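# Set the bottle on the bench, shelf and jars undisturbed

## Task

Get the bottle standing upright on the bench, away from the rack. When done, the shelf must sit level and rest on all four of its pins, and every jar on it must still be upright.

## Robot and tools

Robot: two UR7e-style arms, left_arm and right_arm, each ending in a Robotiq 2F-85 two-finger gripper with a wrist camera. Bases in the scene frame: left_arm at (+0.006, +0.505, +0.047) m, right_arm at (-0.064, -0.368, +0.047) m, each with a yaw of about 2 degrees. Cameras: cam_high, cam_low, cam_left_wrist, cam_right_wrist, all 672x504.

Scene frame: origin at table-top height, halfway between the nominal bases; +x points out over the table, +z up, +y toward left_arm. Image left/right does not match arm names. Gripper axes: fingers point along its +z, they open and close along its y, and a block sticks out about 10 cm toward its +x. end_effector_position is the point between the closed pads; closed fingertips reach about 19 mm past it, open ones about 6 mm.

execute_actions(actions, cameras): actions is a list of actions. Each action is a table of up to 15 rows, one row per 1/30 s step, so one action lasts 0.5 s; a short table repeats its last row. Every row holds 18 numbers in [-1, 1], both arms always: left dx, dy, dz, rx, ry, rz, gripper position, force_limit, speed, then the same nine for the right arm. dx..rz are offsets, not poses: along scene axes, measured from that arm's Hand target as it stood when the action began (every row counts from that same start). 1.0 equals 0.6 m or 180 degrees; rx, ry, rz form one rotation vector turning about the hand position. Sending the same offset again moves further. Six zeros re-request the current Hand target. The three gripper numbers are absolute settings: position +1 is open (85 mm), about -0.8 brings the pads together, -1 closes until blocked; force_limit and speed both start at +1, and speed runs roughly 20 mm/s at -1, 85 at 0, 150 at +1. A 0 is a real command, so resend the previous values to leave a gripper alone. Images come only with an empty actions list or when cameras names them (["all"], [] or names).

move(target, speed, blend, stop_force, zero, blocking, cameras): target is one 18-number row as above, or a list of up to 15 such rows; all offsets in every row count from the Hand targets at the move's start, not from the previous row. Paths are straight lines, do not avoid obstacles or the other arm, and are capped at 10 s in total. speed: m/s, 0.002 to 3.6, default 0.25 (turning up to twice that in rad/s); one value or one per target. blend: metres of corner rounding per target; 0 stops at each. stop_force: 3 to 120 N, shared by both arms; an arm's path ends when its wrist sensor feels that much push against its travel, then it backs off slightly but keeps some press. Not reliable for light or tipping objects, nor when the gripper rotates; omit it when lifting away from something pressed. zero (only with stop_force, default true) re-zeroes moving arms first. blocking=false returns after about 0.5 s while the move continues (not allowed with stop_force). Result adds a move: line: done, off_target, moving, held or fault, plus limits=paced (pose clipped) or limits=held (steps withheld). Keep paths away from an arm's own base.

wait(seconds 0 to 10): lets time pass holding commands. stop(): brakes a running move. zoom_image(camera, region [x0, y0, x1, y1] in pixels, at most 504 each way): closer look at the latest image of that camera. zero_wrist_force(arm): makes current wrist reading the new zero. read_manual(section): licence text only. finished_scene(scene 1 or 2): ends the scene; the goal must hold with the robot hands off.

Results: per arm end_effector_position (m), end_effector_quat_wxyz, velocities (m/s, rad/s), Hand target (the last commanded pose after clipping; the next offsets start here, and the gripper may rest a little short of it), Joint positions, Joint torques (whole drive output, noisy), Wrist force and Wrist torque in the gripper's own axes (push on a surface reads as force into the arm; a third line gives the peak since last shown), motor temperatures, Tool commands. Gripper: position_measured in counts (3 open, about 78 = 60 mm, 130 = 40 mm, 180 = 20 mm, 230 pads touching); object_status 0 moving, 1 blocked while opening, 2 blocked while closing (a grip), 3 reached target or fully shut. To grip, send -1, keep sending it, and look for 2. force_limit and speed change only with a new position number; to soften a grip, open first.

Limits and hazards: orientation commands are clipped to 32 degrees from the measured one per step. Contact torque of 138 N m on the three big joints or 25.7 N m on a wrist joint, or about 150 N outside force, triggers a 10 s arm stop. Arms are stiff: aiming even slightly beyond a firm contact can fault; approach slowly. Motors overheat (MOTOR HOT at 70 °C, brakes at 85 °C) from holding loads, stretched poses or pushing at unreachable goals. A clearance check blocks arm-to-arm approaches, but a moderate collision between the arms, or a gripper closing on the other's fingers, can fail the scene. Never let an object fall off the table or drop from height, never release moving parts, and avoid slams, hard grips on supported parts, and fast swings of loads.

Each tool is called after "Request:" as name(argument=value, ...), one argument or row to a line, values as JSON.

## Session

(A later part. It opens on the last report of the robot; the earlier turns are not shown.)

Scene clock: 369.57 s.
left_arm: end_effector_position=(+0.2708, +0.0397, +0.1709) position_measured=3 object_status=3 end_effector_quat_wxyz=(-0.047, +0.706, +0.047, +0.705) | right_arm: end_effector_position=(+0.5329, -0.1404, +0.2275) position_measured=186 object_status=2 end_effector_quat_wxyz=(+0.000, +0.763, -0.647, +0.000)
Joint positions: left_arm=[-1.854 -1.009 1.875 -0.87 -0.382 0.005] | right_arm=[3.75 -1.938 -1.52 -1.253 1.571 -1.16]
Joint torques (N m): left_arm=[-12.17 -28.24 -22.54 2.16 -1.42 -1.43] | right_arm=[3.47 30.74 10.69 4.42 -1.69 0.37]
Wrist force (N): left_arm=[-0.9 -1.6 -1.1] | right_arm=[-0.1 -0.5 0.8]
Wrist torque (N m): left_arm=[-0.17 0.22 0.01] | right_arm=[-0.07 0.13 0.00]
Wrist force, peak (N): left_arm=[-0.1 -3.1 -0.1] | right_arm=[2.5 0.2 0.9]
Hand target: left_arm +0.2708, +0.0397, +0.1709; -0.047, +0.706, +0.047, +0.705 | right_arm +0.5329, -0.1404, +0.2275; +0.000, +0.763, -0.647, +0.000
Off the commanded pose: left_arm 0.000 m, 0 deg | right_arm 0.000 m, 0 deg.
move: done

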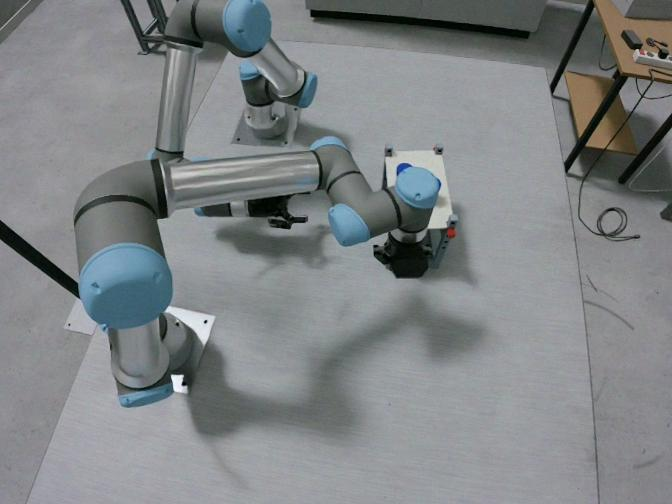

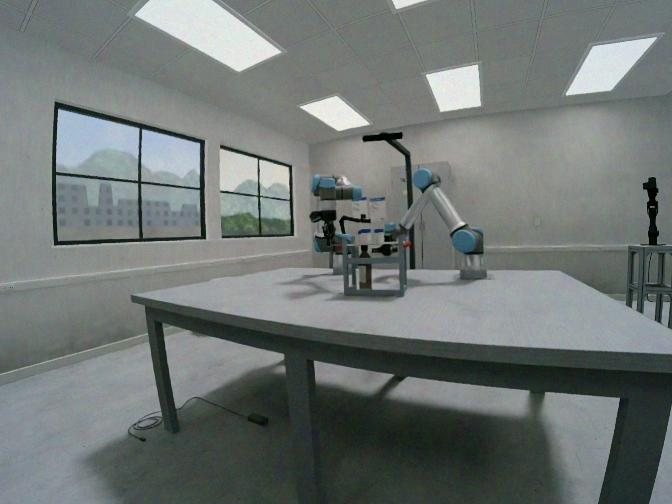

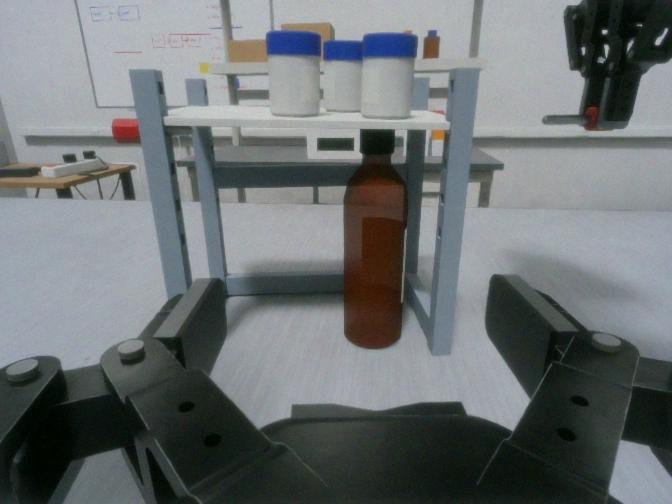

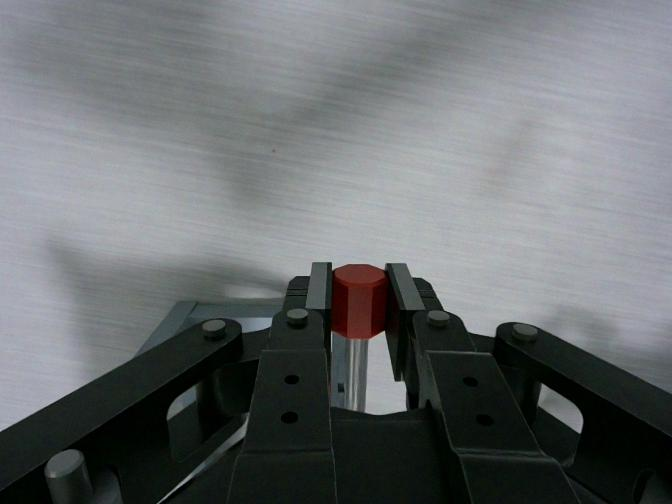

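Request:
zoom_image(
  camera="cam_left_wrist",
  region=[425, 65, 485, 125],
)

Request:
zoom_image(
  camera="cam_left_wrist",
  region=[425, 120, 485, 180],
)

Request:
zoom_image(
  camera="cam_left_wrist",
  region=[535, 90, 605, 150],
)

Scaled by 8.400 from the camera's 672x504 image, which has a finer 960x720 frame.

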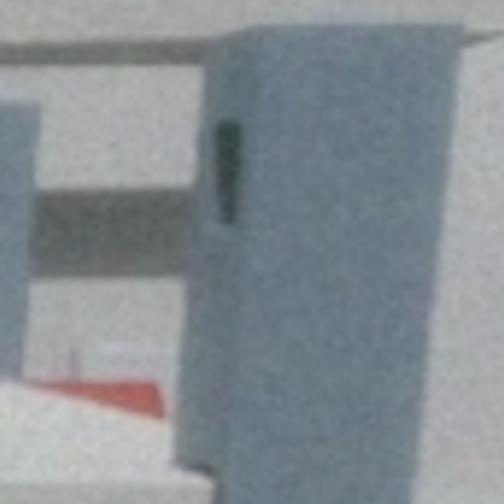

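Scaled by 8.400 from the camera's 672x504 image, which has a finer 960x720 frame.

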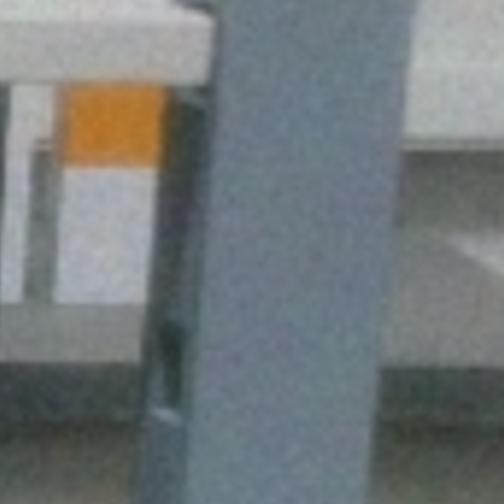

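Scaled by 7.200 from the camera's 672x504 image, which has a finer 960x720 frame.

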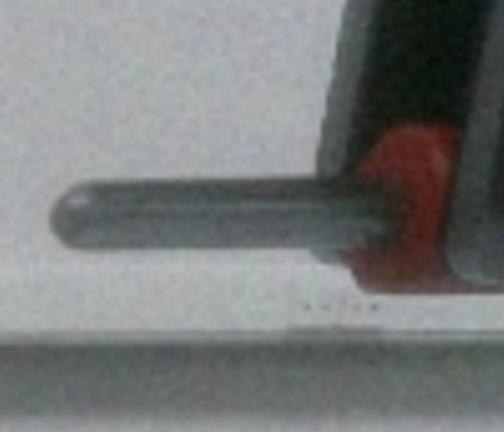

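Request:
move(
  target=[0,0,0,0,0,0,1,1,1,-0.0108,0.0658,-0.0075,0,0,0,-1,-0.4,-1],
  speed=0.1,
  cameras=["cam_right_wrist","cam_high","cam_left_wrist","cam_low"],
)

Request:
zoom_image(
  camera="cam_left_wrist",
  region=[430, 60, 570, 180],
)

Request:
zoom_image(
  camera="cam_low",
  region=[320, 210, 420, 300],
)

Request:
zoom_image(
  camera="cam_high",
  region=[360, 180, 480, 300],
)

Scene clock: 413.73 s.
left_arm: end_effector_position=(+0.2708, +0.0397, +0.1709) position_measured=3 object_status=3 end_effector_quat_wxyz=(-0.047, +0.706, +0.047, +0.705) | right_arm: end_effector_position=(+0.5264, -0.1010, +0.2230) position_measured=186 object_status=2 end_effector_quat_wxyz=(+0.000, +0.763, -0.647, +0.000)
Joint positions: left_arm=[-1.854 -1.009 1.874 -0.869 -0.382 0.005] | right_arm=[3.808 -1.962 -1.498 -1.251 1.571 -1.102]
Joint torques (N m): left_arm=[-11.29 -28.32 -22.4 2.17 -1.28 -1.46] | right_arm=[7.44 32.08 39.43 1.05 0.19 2.29]
Wrist force (N): left_arm=[-0.5 -1.4 -0.9] | right_arm=[-0.3 -0.3 0.7]
Wrist torque (N m): left_arm=[-0.13 0.15 0.01] | right_arm=[-0.04 0.16 -0.10]
Wrist force, peak (N): left_arm=[-0.6 -2.2 -1.2] | right_arm=[-1.4 -0.1 0.7]
Hand target: left_arm +0.2708, +0.0397, +0.1709; -0.047, +0.706, +0.047, +0.705 | right_arm +0.5264, -0.1009, +0.2230; +0.000, +0.763, -0.647, +0.000
Off the commanded pose: left_arm 0.000 m, 0 deg | right_arm 0.000 m, 0 deg.
move: done

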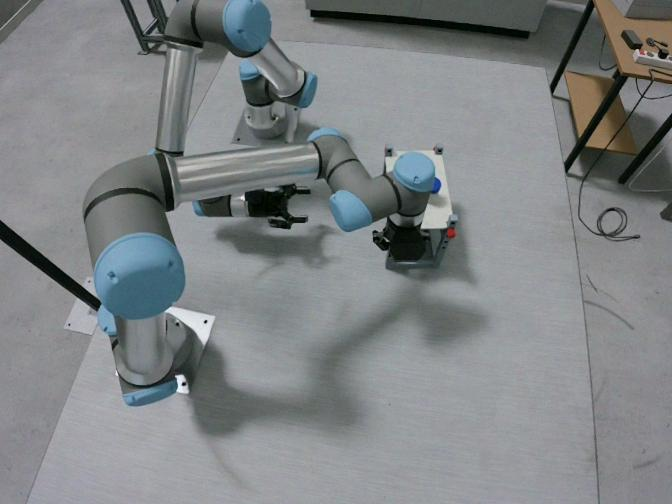

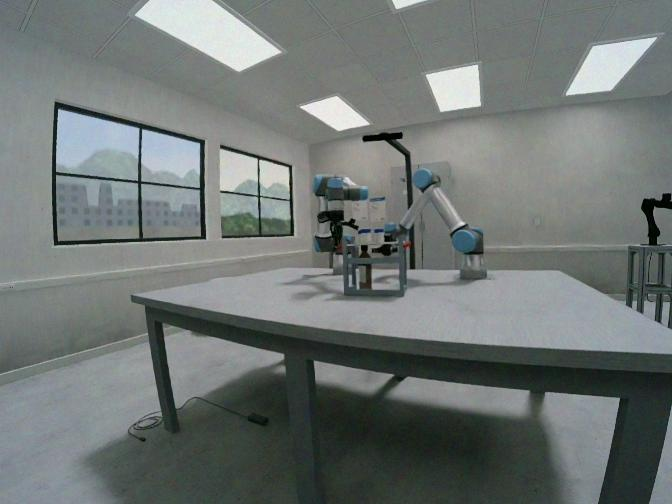

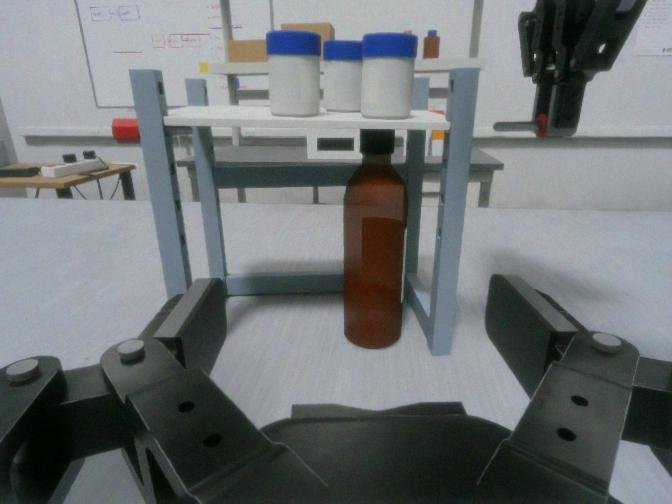

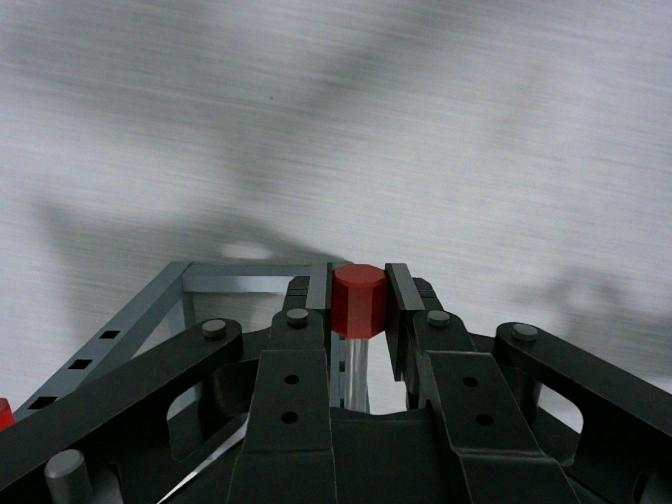

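Scaled by 3.600 from the camera's 672x504 image, which has a finer 960x720 frame.

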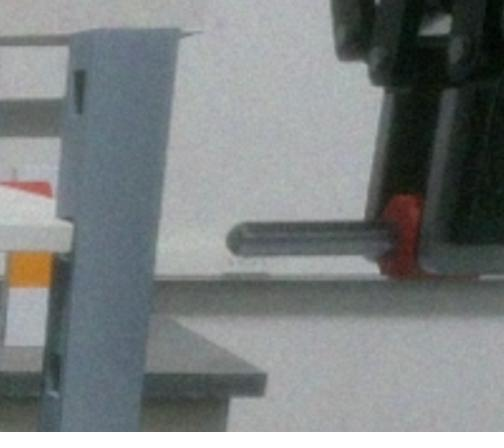

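Scaled by 5.040 from the camera's 672x504 image, which has a finer 960x720 frame.

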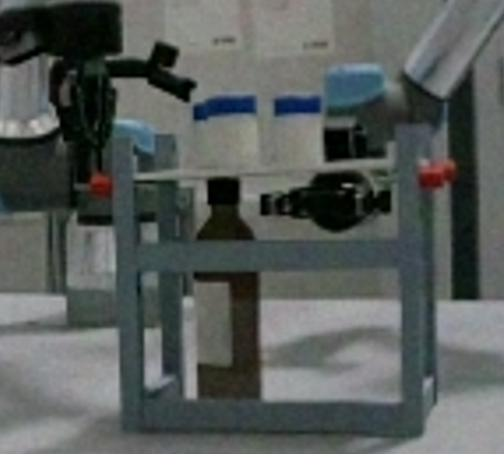

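Scaled by 4.200 from the camera's 672x504 image, which has a finer 960x720 frame.

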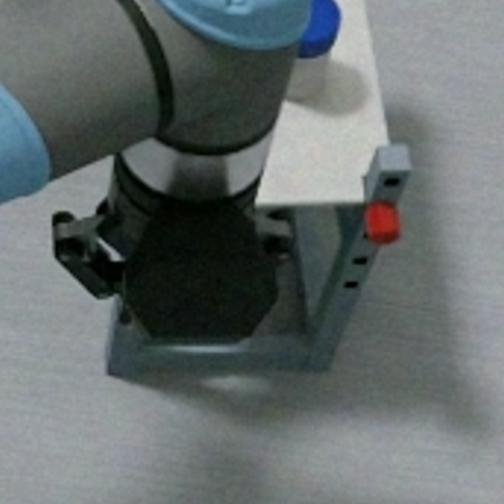

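Request:
zoom_image(
  camera="cam_right_wrist",
  region=[290, 250, 430, 420],
)

Scaled by 2.965 from the camera's 672x504 image, which has a finer 960x720 frame.

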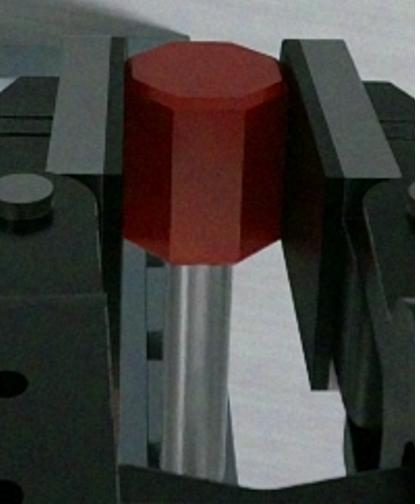

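Request:
move(
  target=[0.3129,-0.0137,0.0543,0,0,0,0.4,-0.5,-0.5,0.0022,0.0003,0,0,0,0,-1,-0.4,-1],
  speed=0.1,
  cameras=["cam_right_wrist","cam_left_wrist"],
)

Request:
zoom_image(
  camera="cam_left_wrist",
  region=[240, 0, 600, 300],
)

Request:
zoom_image(
  camera="cam_right_wrist",
  region=[290, 250, 430, 420],
)

Scene clock: 465.53 s.
left_arm: end_effector_position=(+0.4585, +0.0314, +0.2035) position_measured=78 object_status=3 end_effector_quat_wxyz=(-0.047, +0.706, +0.047, +0.705) end_effector_velocity=(+0.000, +0.000, +0.000) end_effector_angular_velocity=(+0.002, +0.000, +0.002) | right_arm: end_effector_position=(+0.5277, -0.1007, +0.2230) position_measured=186 object_status=2 end_effector_quat_wxyz=(+0.000, +0.763, -0.647, +0.000)
Joint positions: left_arm=[-1.48 -0.994 1.729 -0.787 -0.008 0.053] | right_arm=[3.807 -1.965 -1.494 -1.253 1.571 -1.103]
Joint velocities: left_arm=[0.001 0 0 -0.002 -0.001 0.005] | right_arm=[within noise]
Joint torques (N m): left_arm=[9.96 -37.35 -19.4 -1.38 2 1.77] | right_arm=[-8.41 32.02 39.72 0.67 -2.06 -2.18]
Wrist force (N): left_arm=[-0.7 -1.5 -1.3] | right_arm=[0.0 -0.3 0.6]
Wrist torque (N m): left_arm=[-0.12 0.16 -0.04] | right_arm=[-0.06 0.11 -0.04]
Wrist force, peak (N): left_arm=[-0.8 -1.9 -2.3] | right_arm=[-0.1 -0.3 0.9]
Hand target: left_arm +0.4585, +0.0314, +0.2035; -0.047, +0.706, +0.047, +0.705 | right_arm +0.5277, -0.1007, +0.2230; +0.000, +0.763, -0.647, +0.000
Off the commanded pose: left_arm 0.000 m, 0 deg | right_arm 0.000 m, 0 deg.
move: done
Images, in order (width x height): cam_left_wrist 672x504, cam_right_wrist 672x504.

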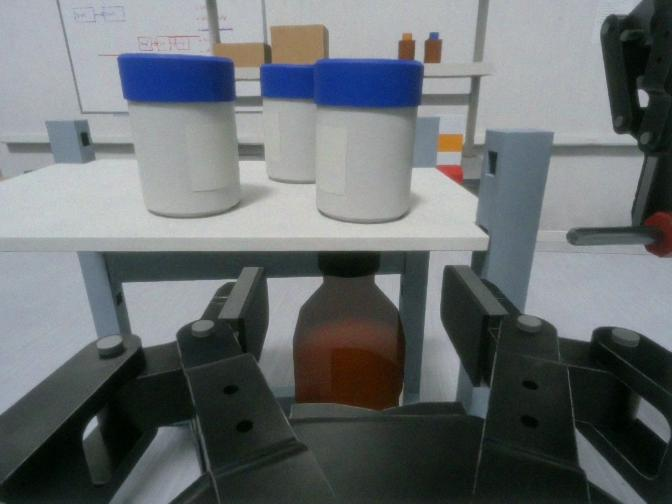

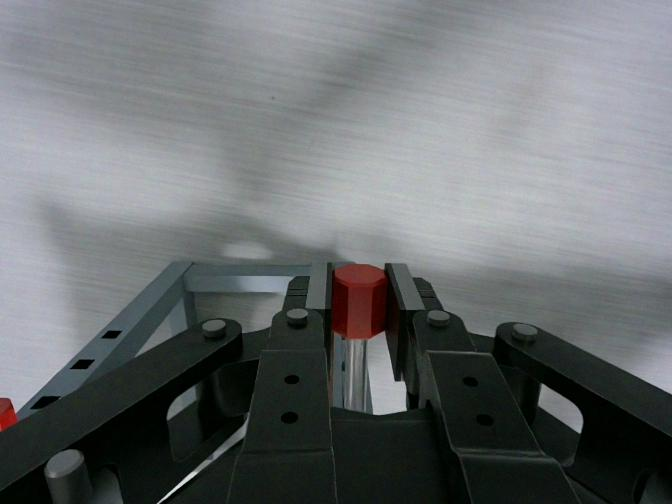

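Scaled by 1.400 from the camera's 672x504 image, which has a finer 960x720 frame.

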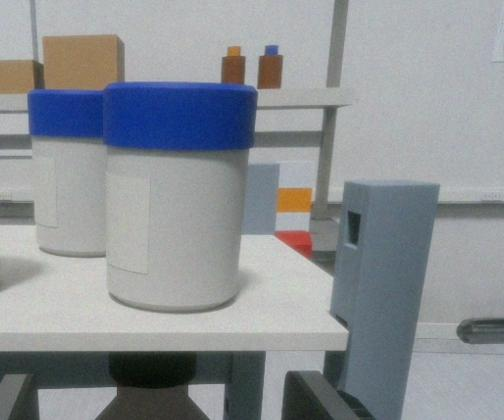

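Scaled by 2.965 from the camera's 672x504 image, which has a finer 960x720 frame.

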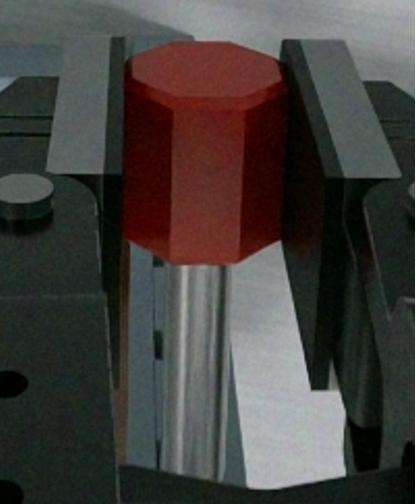

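Request:
move(
  target=[0.0578,0.0077,-0.0167,0,0,0,0.4,-0.5,-0.5,0,0,0,0,0,0,-1,-0.4,-1],
  speed=0.08,
  cameras=["cam_left_wrist","cam_low"],
)

Request:
zoom_image(
  camera="cam_left_wrist",
  region=[200, 180, 560, 450],
)

Request:
zoom_image(
  camera="cam_low",
  region=[330, 220, 430, 300],
)

Scene clock: 492.10 s.
left_arm: end_effector_position=(+0.4932, +0.0361, +0.1935) position_measured=78 object_status=3 end_effector_quat_wxyz=(-0.047, +0.705, +0.046, +0.706) | right_arm: end_effector_position=(+0.5277, -0.1007, +0.2230) position_measured=186 object_status=2 end_effector_quat_wxyz=(+0.000, +0.763, -0.647, +0.000)
Joint positions: left_arm=[-1.414 -0.953 1.688 -0.741 0.058 0.007] | right_arm=[3.807 -1.965 -1.494 -1.253 1.571 -1.103]
Joint torques (N m): left_arm=[10.6 -33.48 -25.22 1.29 1.86 -1.58] | right_arm=[-9.25 31.46 38.9 0.67 -1.5 -2.05]
Wrist force (N): left_arm=[-0.5 -1.5 -1.3] | right_arm=[-0.3 -0.4 0.5]
Wrist torque (N m): left_arm=[-0.14 0.14 0.04] | right_arm=[-0.06 0.16 -0.04]
Wrist force, peak (N): left_arm=[-0.9 -2.1 -1.8] | right_arm=[-0.4 -0.4 0.8]
Hand target: left_arm +0.4932, +0.0361, +0.1935; -0.047, +0.706, +0.047, +0.705 | right_arm +0.5277, -0.1007, +0.2230; +0.000, +0.763, -0.647, +0.000
Off the commanded pose: left_arm 0.000 m, 0 deg | right_arm 0.000 m, 0 deg.
move: done
Images, in order (width x height): cam_low 672x504, cam_left_wrist 672x504.

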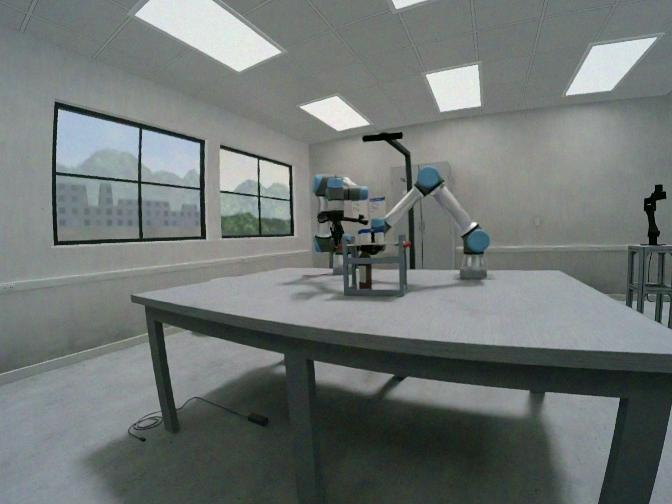

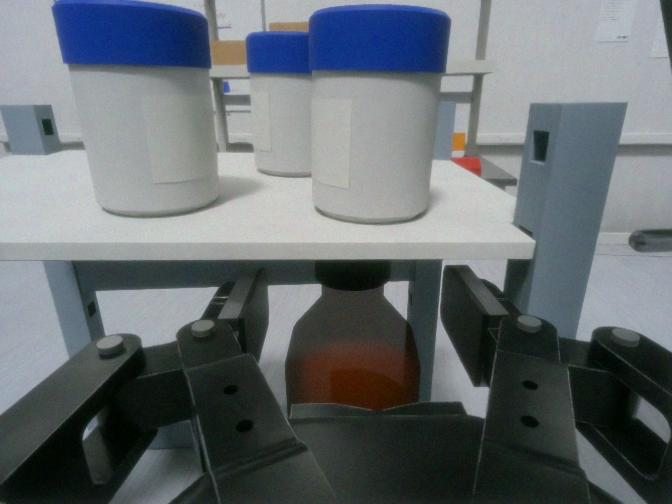

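Scaled by 1.400 from the camera's 672x504 image, which has a finer 960x720 frame.

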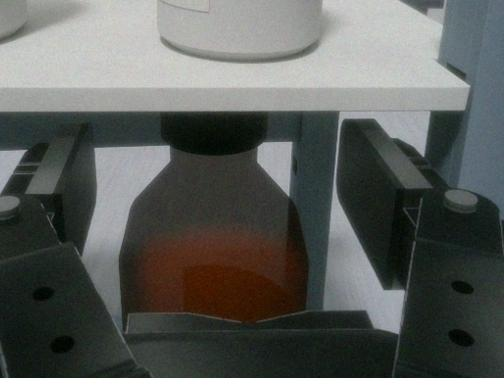

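Scaled by 5.040 from the camera's 672x504 image, which has a finer 960x720 frame.

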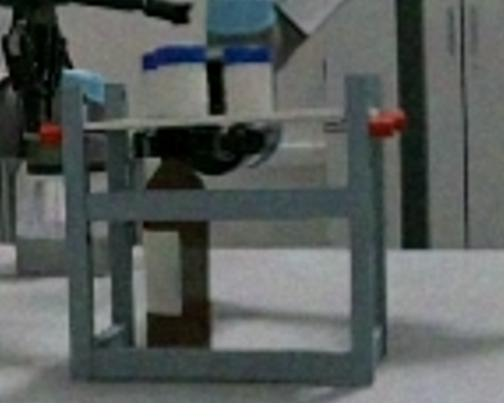

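Request:
move(
  target=[0.0695,0.0077,-0.005,0,0,0,0.4,-0.5,-0.5,0,0,0,0,0,0,-1,-0.4,-1],
  speed=0.04,
  stop_force=8,
  cameras=["cam_left_wrist"],
)

Request:
zoom_image(
  camera="cam_left_wrist",
  region=[200, 180, 560, 450],
)

Scene clock: 508.33 s.
left_arm: end_effector_position=(+0.5288, +0.0401, +0.1909) position_measured=78 object_status=3 end_effector_quat_wxyz=(-0.047, +0.706, +0.046, +0.705) | right_arm: end_effector_position=(+0.5277, -0.1007, +0.2230) position_measured=186 object_status=2 end_effector_quat_wxyz=(+0.000, +0.763, -0.647, +0.000)
Joint positions: left_arm=[-1.349 -0.925 1.644 -0.714 0.123 -0.005] | right_arm=[3.807 -1.965 -1.494 -1.253 1.571 -1.103]
Joint torques (N m): left_arm=[-12.31 -55.64 -11.26 -1.51 -1.32 1.53] | right_arm=[-9.48 31.93 39.41 0.7 -0.81 -2.14]
Wrist force (N): left_arm=[-0.5 -1.6 -1.2] | right_arm=[0.1 -0.1 0.5]
Wrist torque (N m): left_arm=[-0.14 0.14 -0.01] | right_arm=[-0.02 0.10 -0.04]
Wrist force, peak (N): left_arm=[0.2 -4.2 -10.6] | right_arm=[-0.3 -0.5 0.7]
Hand target: left_arm +0.5288, +0.0401, +0.1909; -0.047, +0.706, +0.046, +0.705 (not the last commanded pose) | right_arm +0.5277, -0.1007, +0.2230; +0.000, +0.763, -0.647, +0.000
Off the commanded pose: left_arm 0.006 m, 0 deg | right_arm 0.000 m, 0 deg.
move: contact (left_arm)
Images, in order (width x height): cam_left_wrist 672x504.

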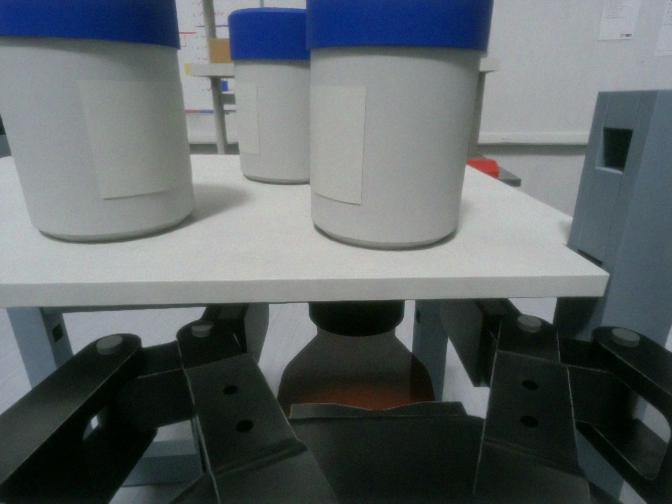

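Scaled by 1.400 from the camera's 672x504 image, which has a finer 960x720 frame.

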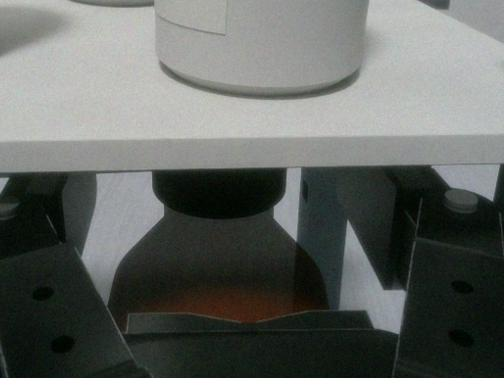

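Request:
move(
  target=[
    [-0.033,-0.0045,0,0,0,0,0.4,-0.5,-0.5,0,0,0,0,0,0,-1,-0.4,-1],
    [-0.033,-0.0045,-0.0067,0.0088,-0.0661,0,0.4,-0.5,-0.5,0,0,0,0,0,0,-1,-0.4,-1],
  ],
  speed=0.08,
  cameras=["cam_left_wrist"],
)

Request:
zoom_image(
  camera="cam_left_wrist",
  region=[200, 180, 560, 450],
)

Scene clock: 542.10 s.
left_arm: end_effector_position=(+0.5091, +0.0374, +0.1869) position_measured=78 object_status=3 end_effector_quat_wxyz=(-0.052, +0.628, +0.041, +0.775) end_effector_velocity=(+0.000, +0.000, +0.000) end_effector_angular_velocity=(+0.003, +0.000, +0.001) | right_arm: end_effector_position=(+0.5277, -0.1007, +0.2230) position_measured=186 object_status=2 end_effector_quat_wxyz=(+0.000, +0.763, -0.647, +0.000)
Joint positions: left_arm=[-1.374 -0.845 1.96 -2.254 0.23 1.13] | right_arm=[3.807 -1.965 -1.494 -1.253 1.571 -1.103]
Joint velocities: left_arm=[0 0 0.001 -0.003 0 0.005] | right_arm=[within noise]
Joint torques (N m): left_arm=[-7.63 -33.37 -21.31 -3.87 3.87 1.48] | right_arm=[-8.15 31.49 38.35 0.67 -0.05 -2.09]
Wrist force (N): left_arm=[-0.7 -1.8 -1.0] | right_arm=[-0.2 -0.2 0.5]
Wrist torque (N m): left_arm=[-0.14 0.20 -0.01] | right_arm=[-0.03 0.15 -0.04]
Wrist force, peak (N): left_arm=[-1.0 -2.4 -1.3] | right_arm=[0.0 -0.7 0.9]
Hand target: left_arm +0.5090, +0.0374, +0.1869; -0.052, +0.628, +0.041, +0.775 | right_arm +0.5277, -0.1007, +0.2230; +0.000, +0.763, -0.647, +0.000
Off the commanded pose: left_arm 0.000 m, 0 deg | right_arm 0.000 m, 0 deg.
move: done
Images, in order (width x height): cam_left_wrist 672x504.

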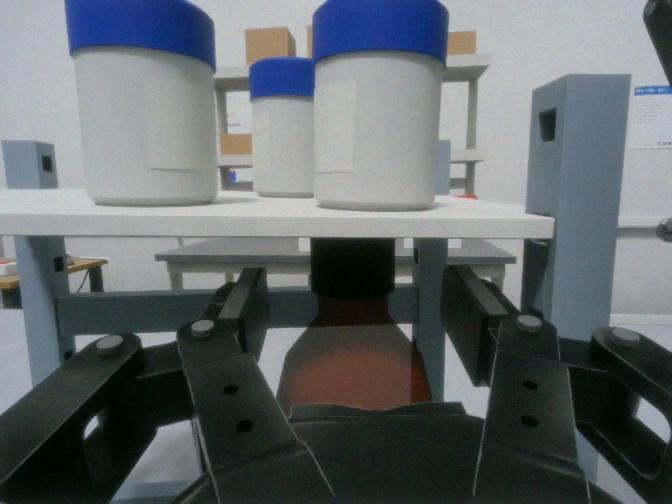

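Scaled by 1.400 from the camera's 672x504 image, which has a finer 960x720 frame.

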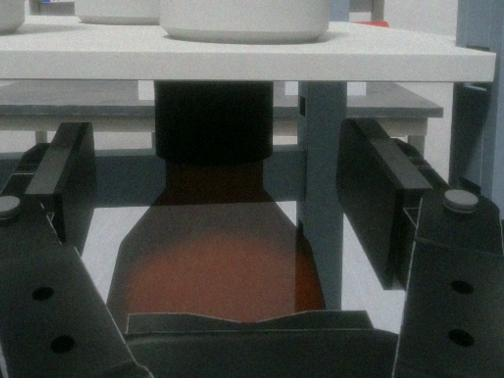

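Request:
move(
  target=[
    [0,0,0.0067,0,0,0,0.4,-0.5,-0.5,0,0,0,0,0,0,-1,-0.4,-1],
    [0.0357,0.0048,0.0067,0,0,0,0.4,-0.5,-0.5,0,0,0,0,0,0,-1,-0.4,-1],
  ],
  speed=0.03,
  stop_force=8,
  cameras=["cam_left_wrist"],
)

Request:
zoom_image(
  camera="cam_left_wrist",
  region=[200, 180, 560, 450],
)

Scene clock: 560.83 s.
left_arm: end_effector_position=(+0.5291, +0.0401, +0.1910) position_measured=78 object_status=3 end_effector_quat_wxyz=(-0.052, +0.628, +0.042, +0.775) | right_arm: end_effector_position=(+0.5277, -0.1007, +0.2230) position_measured=186 object_status=2 end_effector_quat_wxyz=(+0.000, +0.763, -0.647, +0.000)
Joint positions: left_arm=[-1.338 -0.862 1.923 -2.076 0.247 1.002] | right_arm=[3.807 -1.965 -1.494 -1.253 1.571 -1.103]
Joint torques (N m): left_arm=[-12.08 -33.51 -7.63 -3.68 0.46 1.57] | right_arm=[-8.63 32.49 39.22 0.71 0.63 -2.18]
Wrist force (N): left_arm=[-1.0 -2.0 -1.1] | right_arm=[0.1 -0.4 0.7]
Wrist torque (N m): left_arm=[-0.17 0.24 -0.03] | right_arm=[-0.07 0.10 -0.04]
Wrist force, peak (N): left_arm=[0.7 -0.1 -10.7] | right_arm=[0.1 -0.2 0.9]
Hand target: left_arm +0.5291, +0.0401, +0.1910; -0.052, +0.628, +0.042, +0.775 (not the last commanded pose) | right_arm +0.5277, -0.1007, +0.2230; +0.000, +0.763, -0.647, +0.000
Off the commanded pose: left_arm 0.001 m, 0 deg | right_arm 0.000 m, 0 deg.
move: contact (left_arm); path passed 1 of 2 targets
Images, in order (width x height): cam_left_wrist 672x504.

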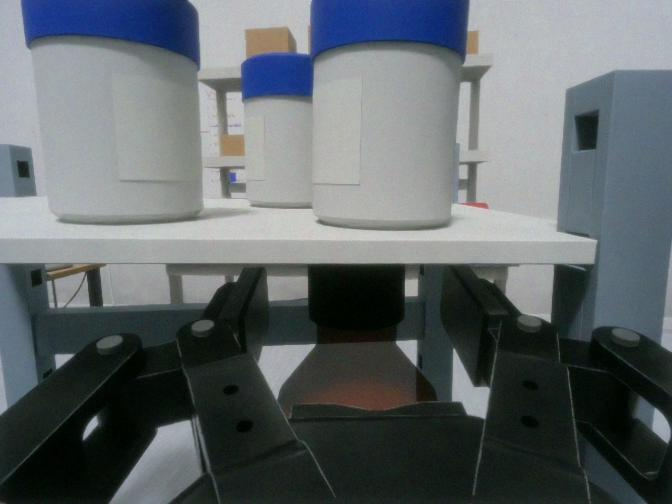

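Scaled by 1.400 from the camera's 672x504 image, which has a finer 960x720 frame.

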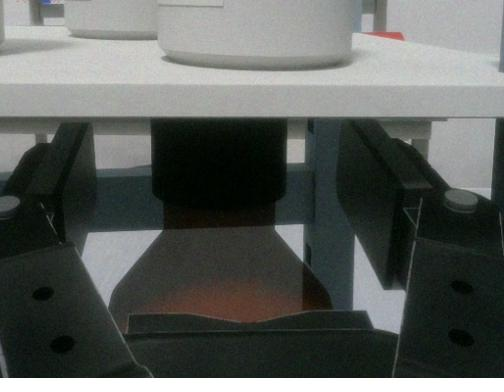

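Request:
move(
  target=[
    [-0.005,-0.0007,0,0,0,0,0.12,-0.5,-0.5,0,0,0,0,0,0,-1,-0.4,-1],
    [0.0083,0.0011,0,0,0,0,0.12,-0.5,-0.5,0,0,0,0,0,0,-1,-0.4,-1],
  ],
  speed=0.03,
  cameras=["cam_left_wrist"],
)

Request:
zoom_image(
  camera="cam_left_wrist",
  region=[200, 180, 560, 450],
)

Scene clock: 577.43 s.
left_arm: end_effector_position=(+0.5341, +0.0408, +0.1909) position_measured=114 object_status=3 end_effector_quat_wxyz=(-0.052, +0.628, +0.042, +0.775) | right_arm: end_effector_position=(+0.5277, -0.1007, +0.2230) position_measured=186 object_status=2 end_effector_quat_wxyz=(+0.000, +0.763, -0.647, +0.000)
Joint positions: left_arm=[-1.329 -0.863 1.913 -2.036 0.252 0.972] | right_arm=[3.807 -1.965 -1.494 -1.253 1.571 -1.103]
Joint torques (N m): left_arm=[10.67 -54.26 -22.16 -1.29 3.66 -1.45] | right_arm=[-7.87 32.14 38.22 0.75 1.22 -1.96]
Motor temperatures (°C): left_arm=[33 39 31 37 38 39] | right_arm=[45 41 42 39 46 43]
Wrist force (N): left_arm=[-0.6 -1.7 -1.2] | right_arm=[-0.1 -0.3 0.8]
Wrist torque (N m): left_arm=[-0.13 0.19 0.04] | right_arm=[-0.05 0.13 -0.04]
Wrist force, peak (N): left_arm=[-1.0 -2.2 -1.5] | right_arm=[-0.2 -0.4 0.8]
Hand target: left_arm +0.5341, +0.0408, +0.1910; -0.052, +0.628, +0.042, +0.775 | right_arm +0.5277, -0.1007, +0.2230; +0.000, +0.763, -0.647, +0.000
Off the commanded pose: left_arm 0.000 m, 0 deg | right_arm 0.000 m, 0 deg.
move: done
Images, in order (width x height): cam_left_wrist 672x504.

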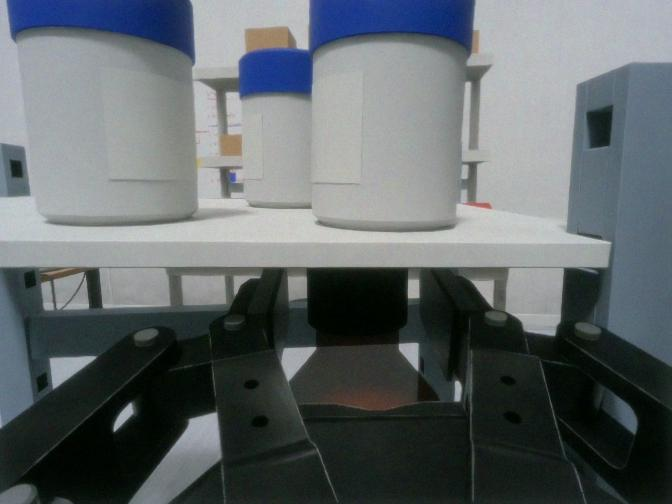

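Scaled by 1.400 from the camera's 672x504 image, which has a finer 960x720 frame.

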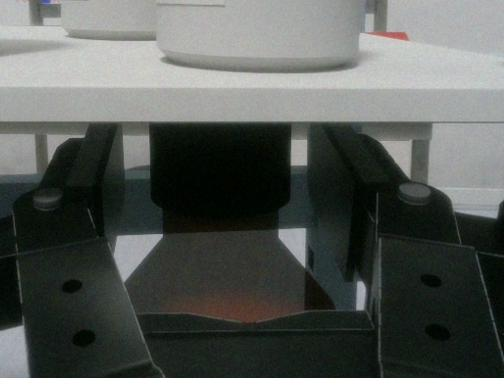

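Request:
move(
  target=[
    [0.0002,-0.0015,0,0,0,0,0.12,-0.5,-0.5,0,0,0,0,0,0,-1,-0.4,-1],
    [0.0002,-0.0015,0,0,0,0,-1,-0.3,-1,0,0,0,0,0,0,-1,-0.4,-1],
  ],
  speed=0.03,
  cameras=["cam_left_wrist"],
)

Request:
zoom_image(
  camera="cam_left_wrist",
  region=[200, 180, 560, 450],
)

Scene clock: 584.47 s.
left_arm: end_effector_position=(+0.5342, +0.0398, +0.1910) position_measured=154 object_status=0 end_effector_quat_wxyz=(-0.052, +0.628, +0.042, +0.775) | right_arm: end_effector_position=(+0.5277, -0.1007, +0.2230) position_measured=186 object_status=2 end_effector_quat_wxyz=(+0.000, +0.763, -0.647, +0.000)
Joint positions: left_arm=[-1.329 -0.861 1.91 -2.035 0.252 0.972] | right_arm=[3.807 -1.965 -1.494 -1.253 1.571 -1.103]
Joint torques (N m): left_arm=[-8.74 -36.68 -10.58 -2.26 1.21 1.4] | right_arm=[-7.94 31.83 39.08 0.69 1.49 -1.98]
Wrist force (N): left_arm=[-0.7 -3.1 -1.6] | right_arm=[0.0 -0.2 0.5]
Wrist torque (N m): left_arm=[-0.23 0.17 0.07] | right_arm=[-0.02 0.11 -0.04]
Wrist force, peak (N): left_arm=[2.0 -13.8 -2.1] | right_arm=[-0.3 -0.4 0.8]
Hand target: left_arm +0.5342, +0.0399, +0.1910; -0.052, +0.628, +0.042, +0.775 | right_arm +0.5277, -0.1007, +0.2230; +0.000, +0.763, -0.647, +0.000
Off the commanded pose: left_arm 0.000 m, 0 deg | right_arm 0.000 m, 0 deg.
move: done
Images, in order (width x height): cam_left_wrist 672x504.

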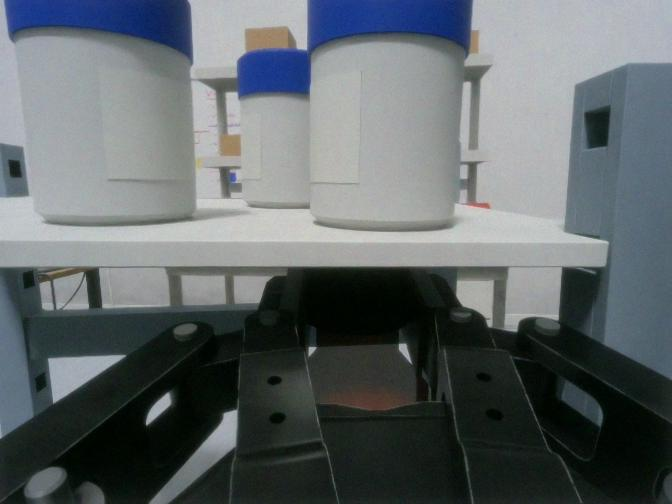

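Scaled by 1.400 from the camera's 672x504 image, which has a finer 960x720 frame.

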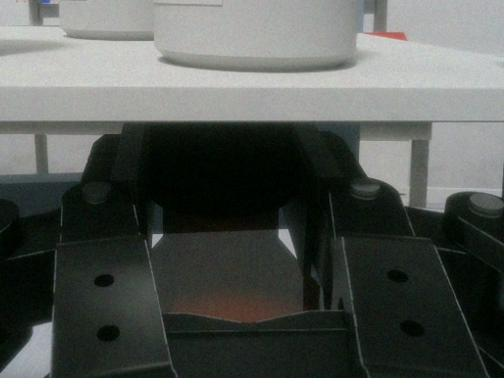

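Request:
move(
  target=[0,0,0.01,0,0,0,-1,-0.3,-1,0,0,0,0,0,0,-1,-0.4,-1],
  speed=0.02,
  cameras=["cam_left_wrist","cam_low"],
)

Request:
zoom_image(
  camera="cam_left_wrist",
  region=[472, 40, 672, 340],
)

Request:
zoom_image(
  camera="cam_low",
  region=[330, 220, 430, 300],
)

Scene clock: 593.43 s.
left_arm: end_effector_position=(+0.5342, +0.0399, +0.1969) position_measured=154 object_status=2 end_effector_quat_wxyz=(-0.052, +0.628, +0.042, +0.775) | right_arm: end_effector_position=(+0.5277, -0.1007, +0.2230) position_measured=186 object_status=2 end_effector_quat_wxyz=(+0.000, +0.763, -0.647, +0.000)
Joint positions: left_arm=[-1.329 -0.874 1.911 -2.023 0.252 0.972] | right_arm=[3.807 -1.965 -1.494 -1.253 1.571 -1.103]
Joint torques (N m): left_arm=[4.96 -58.7 -11.08 -1.71 3 -1.23] | right_arm=[-9.41 32.86 39.3 0.75 1.4 -2.12]
Wrist force (N): left_arm=[-8.6 -2.5 -2.4] | right_arm=[-0.1 -0.1 0.6]
Wrist torque (N m): left_arm=[-0.19 0.16 -0.08] | right_arm=[-0.01 0.12 -0.04]
Wrist force, peak (N): left_arm=[-8.6 -2.1 -2.7] | right_arm=[0.1 0.0 1.0]
Hand target: left_arm +0.5342, +0.0399, +0.1970; -0.052, +0.628, +0.042, +0.775 | right_arm +0.5277, -0.1007, +0.2230; +0.000, +0.763, -0.647, +0.000
Off the commanded pose: left_arm 0.000 m, 0 deg | right_arm 0.000 m, 0 deg.
move: done
Images, in order (width x height): cam_low 672x504, cam_left_wrist 672x504.

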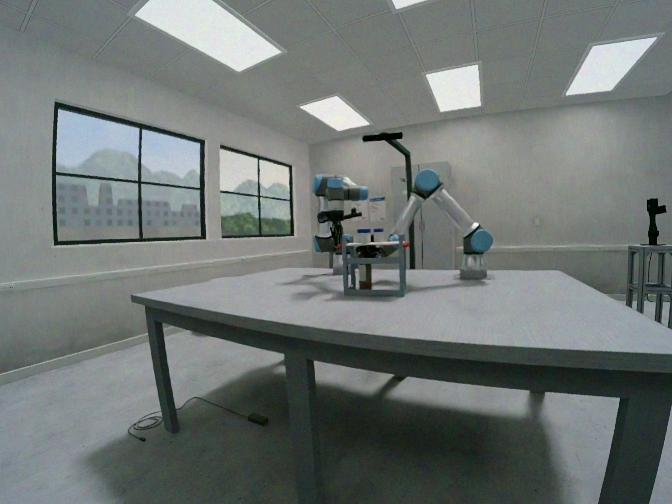

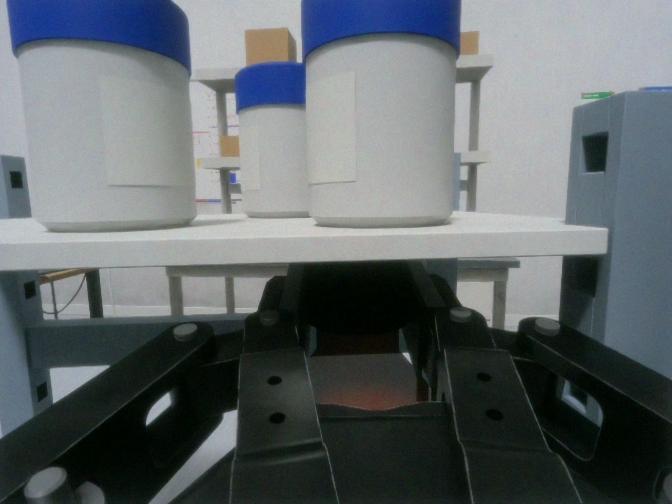

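Scaled by 1.680 from the camera's 672x504 image, which has a finer 960x720 frame.

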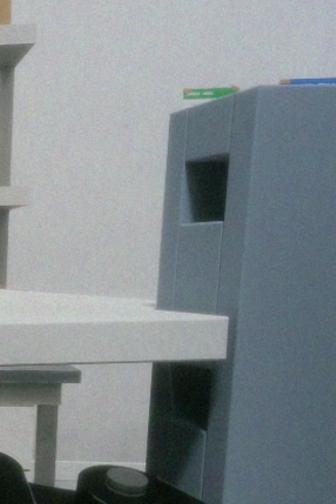

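Scaled by 5.040 from the camera's 672x504 image, which has a finer 960x720 frame.

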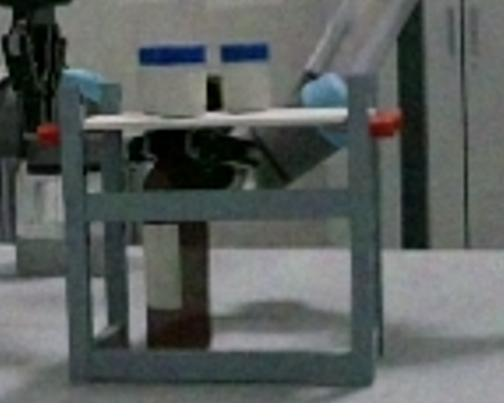

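Request:
move(
  target=[0,0,0.0042,0,0,0,-1,-0.3,-1,0,0,0,0,0,0,-1,-0.4,-1],
  speed=0.02,
  cameras=["cam_left_wrist","cam_low"],
)

Request:
zoom_image(
  camera="cam_left_wrist",
  region=[472, 40, 672, 340],
)

Request:
zoom_image(
  camera="cam_low",
  region=[330, 220, 430, 300],
)

Scene clock: 603.27 s.
left_arm: end_effector_position=(+0.5342, +0.0399, +0.1994) position_measured=154 object_status=2 end_effector_quat_wxyz=(-0.052, +0.628, +0.042, +0.775) | right_arm: end_effector_position=(+0.5277, -0.1007, +0.2230) position_measured=186 object_status=2 end_effector_quat_wxyz=(+0.000, +0.763, -0.647, +0.000)
Joint positions: left_arm=[-1.329 -0.88 1.911 -2.017 0.252 0.972] | right_arm=[3.807 -1.965 -1.494 -1.253 1.571 -1.103]
Joint torques (N m): left_arm=[6.86 -58.44 -11.25 -1.97 4.64 0.95] | right_arm=[-9.16 32.21 38.57 0.89 1.48 -2.01]
Wrist force (N): left_arm=[-8.8 -2.1 -2.8] | right_arm=[0.0 -0.3 0.4]
Wrist torque (N m): left_arm=[-0.13 0.20 -0.06] | right_arm=[-0.05 0.11 -0.04]
Wrist force, peak (N): left_arm=[-9.0 -2.0 -2.7] | right_arm=[-0.2 -0.5 0.7]
Hand target: left_arm +0.5342, +0.0399, +0.1995; -0.052, +0.628, +0.042, +0.775 | right_arm +0.5277, -0.1007, +0.2230; +0.000, +0.763, -0.647, +0.000
Off the commanded pose: left_arm 0.000 m, 0 deg | right_arm 0.000 m, 0 deg.
move: done
Images, in order (width x height): cam_low 672x504, cam_left_wrist 672x504.

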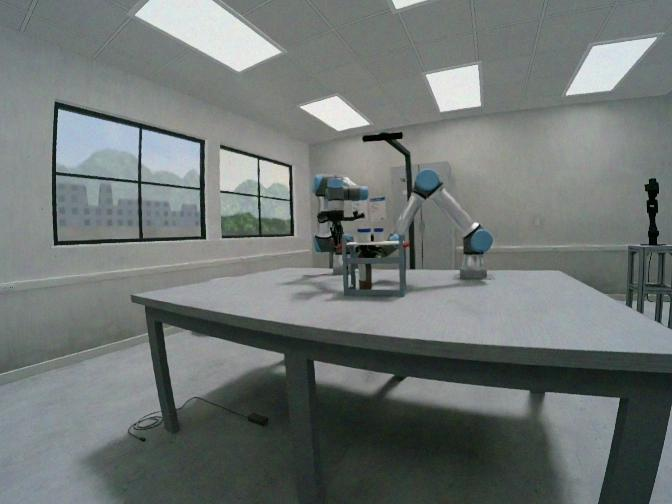

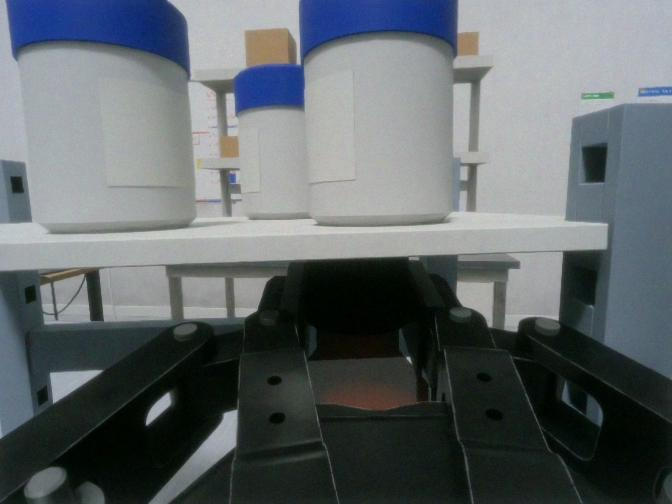

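Scaled by 1.680 from the camera's 672x504 image, which has a finer 960x720 frame.

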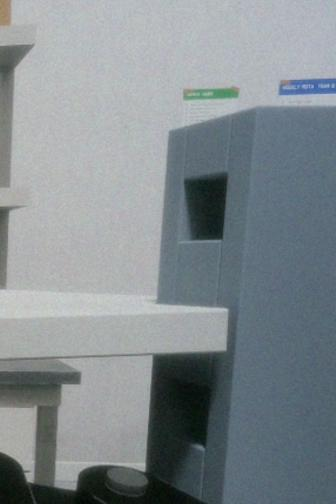

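Scaled by 5.040 from the camera's 672x504 image, which has a finer 960x720 frame.

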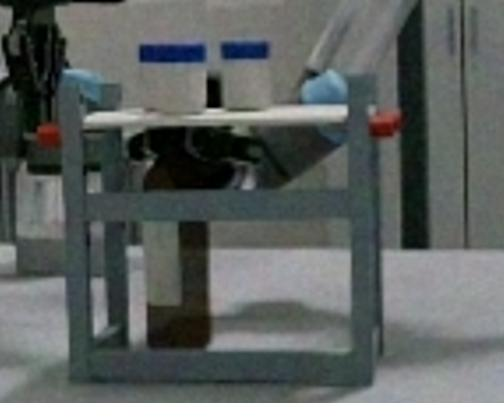

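Request:
move(
  target=[0,0,0,0,0,0,-1,-0.3,-1,-0.0137,0.0823,0,0,0,0,-1,-0.4,-1],
  speed=0.012,
  stop_force=4,
  cameras=["cam_left_wrist","cam_right_wrist"],
)

Request:
zoom_image(
  camera="cam_left_wrist",
  region=[472, 40, 672, 340],
)

Scene clock: 614.03 s.
left_arm: end_effector_position=(+0.5342, +0.0399, +0.1995) position_measured=154 object_status=2 end_effector_quat_wxyz=(-0.052, +0.628, +0.042, +0.775) | right_arm: end_effector_position=(+0.5252, -0.0857, +0.2230) position_measured=186 object_status=2 end_effector_quat_wxyz=(+0.000, +0.763, -0.647, +0.000)
Joint positions: left_arm=[-1.329 -0.88 1.911 -2.017 0.252 0.972] | right_arm=[3.828 -1.975 -1.48 -1.257 1.571 -1.082]
Joint torques (N m): left_arm=[7.21 -58.85 -12.4 -2.02 4.38 -1.53] | right_arm=[-8.61 51.67 10.81 4.35 2.04 -2.11]
Wrist force (N): left_arm=[-8.6 -2.0 -2.7] | right_arm=[0.0 -0.1 0.4]
Wrist torque (N m): left_arm=[-0.14 0.16 -0.05] | right_arm=[-0.01 0.11 -0.07]
Wrist force, peak (N): left_arm=[-9.0 -2.2 -3.0] | right_arm=[10.5 0.4 -0.4]
Hand target: left_arm +0.5342, +0.0399, +0.1995; -0.052, +0.628, +0.042, +0.775 | right_arm +0.5252, -0.0857, +0.2230; +0.000, +0.763, -0.647, +0.000 (not the last commanded pose)
Off the commanded pose: left_arm 0.000 m, 0 deg | right_arm 0.035 m, 0 deg.
move: contact (right_arm)
Images, in order (width x height): cam_left_wrist 672x504, cam_right_wrist 672x504.

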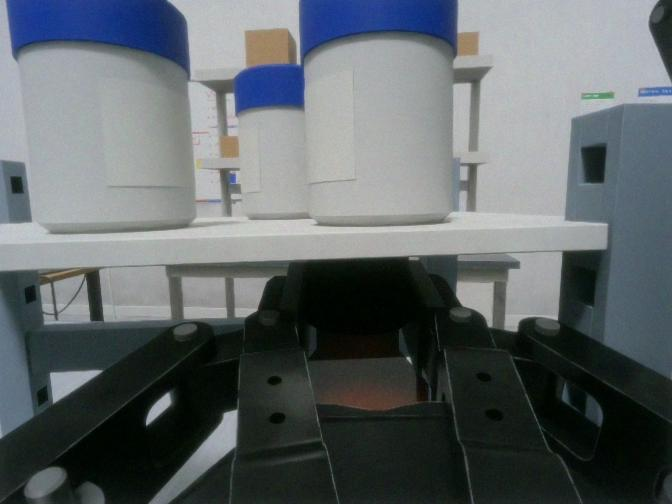

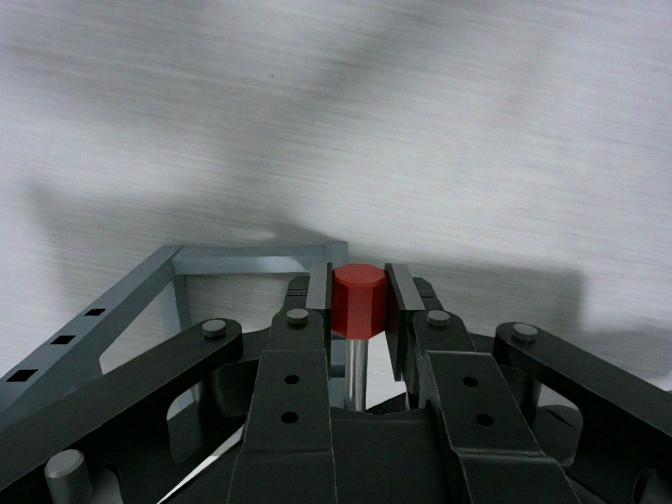

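Scaled by 1.680 from the camera's 672x504 image, which has a finer 960x720 frame.

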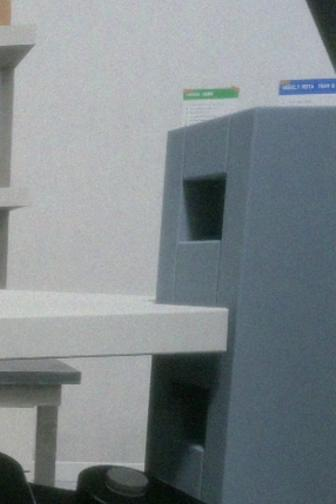

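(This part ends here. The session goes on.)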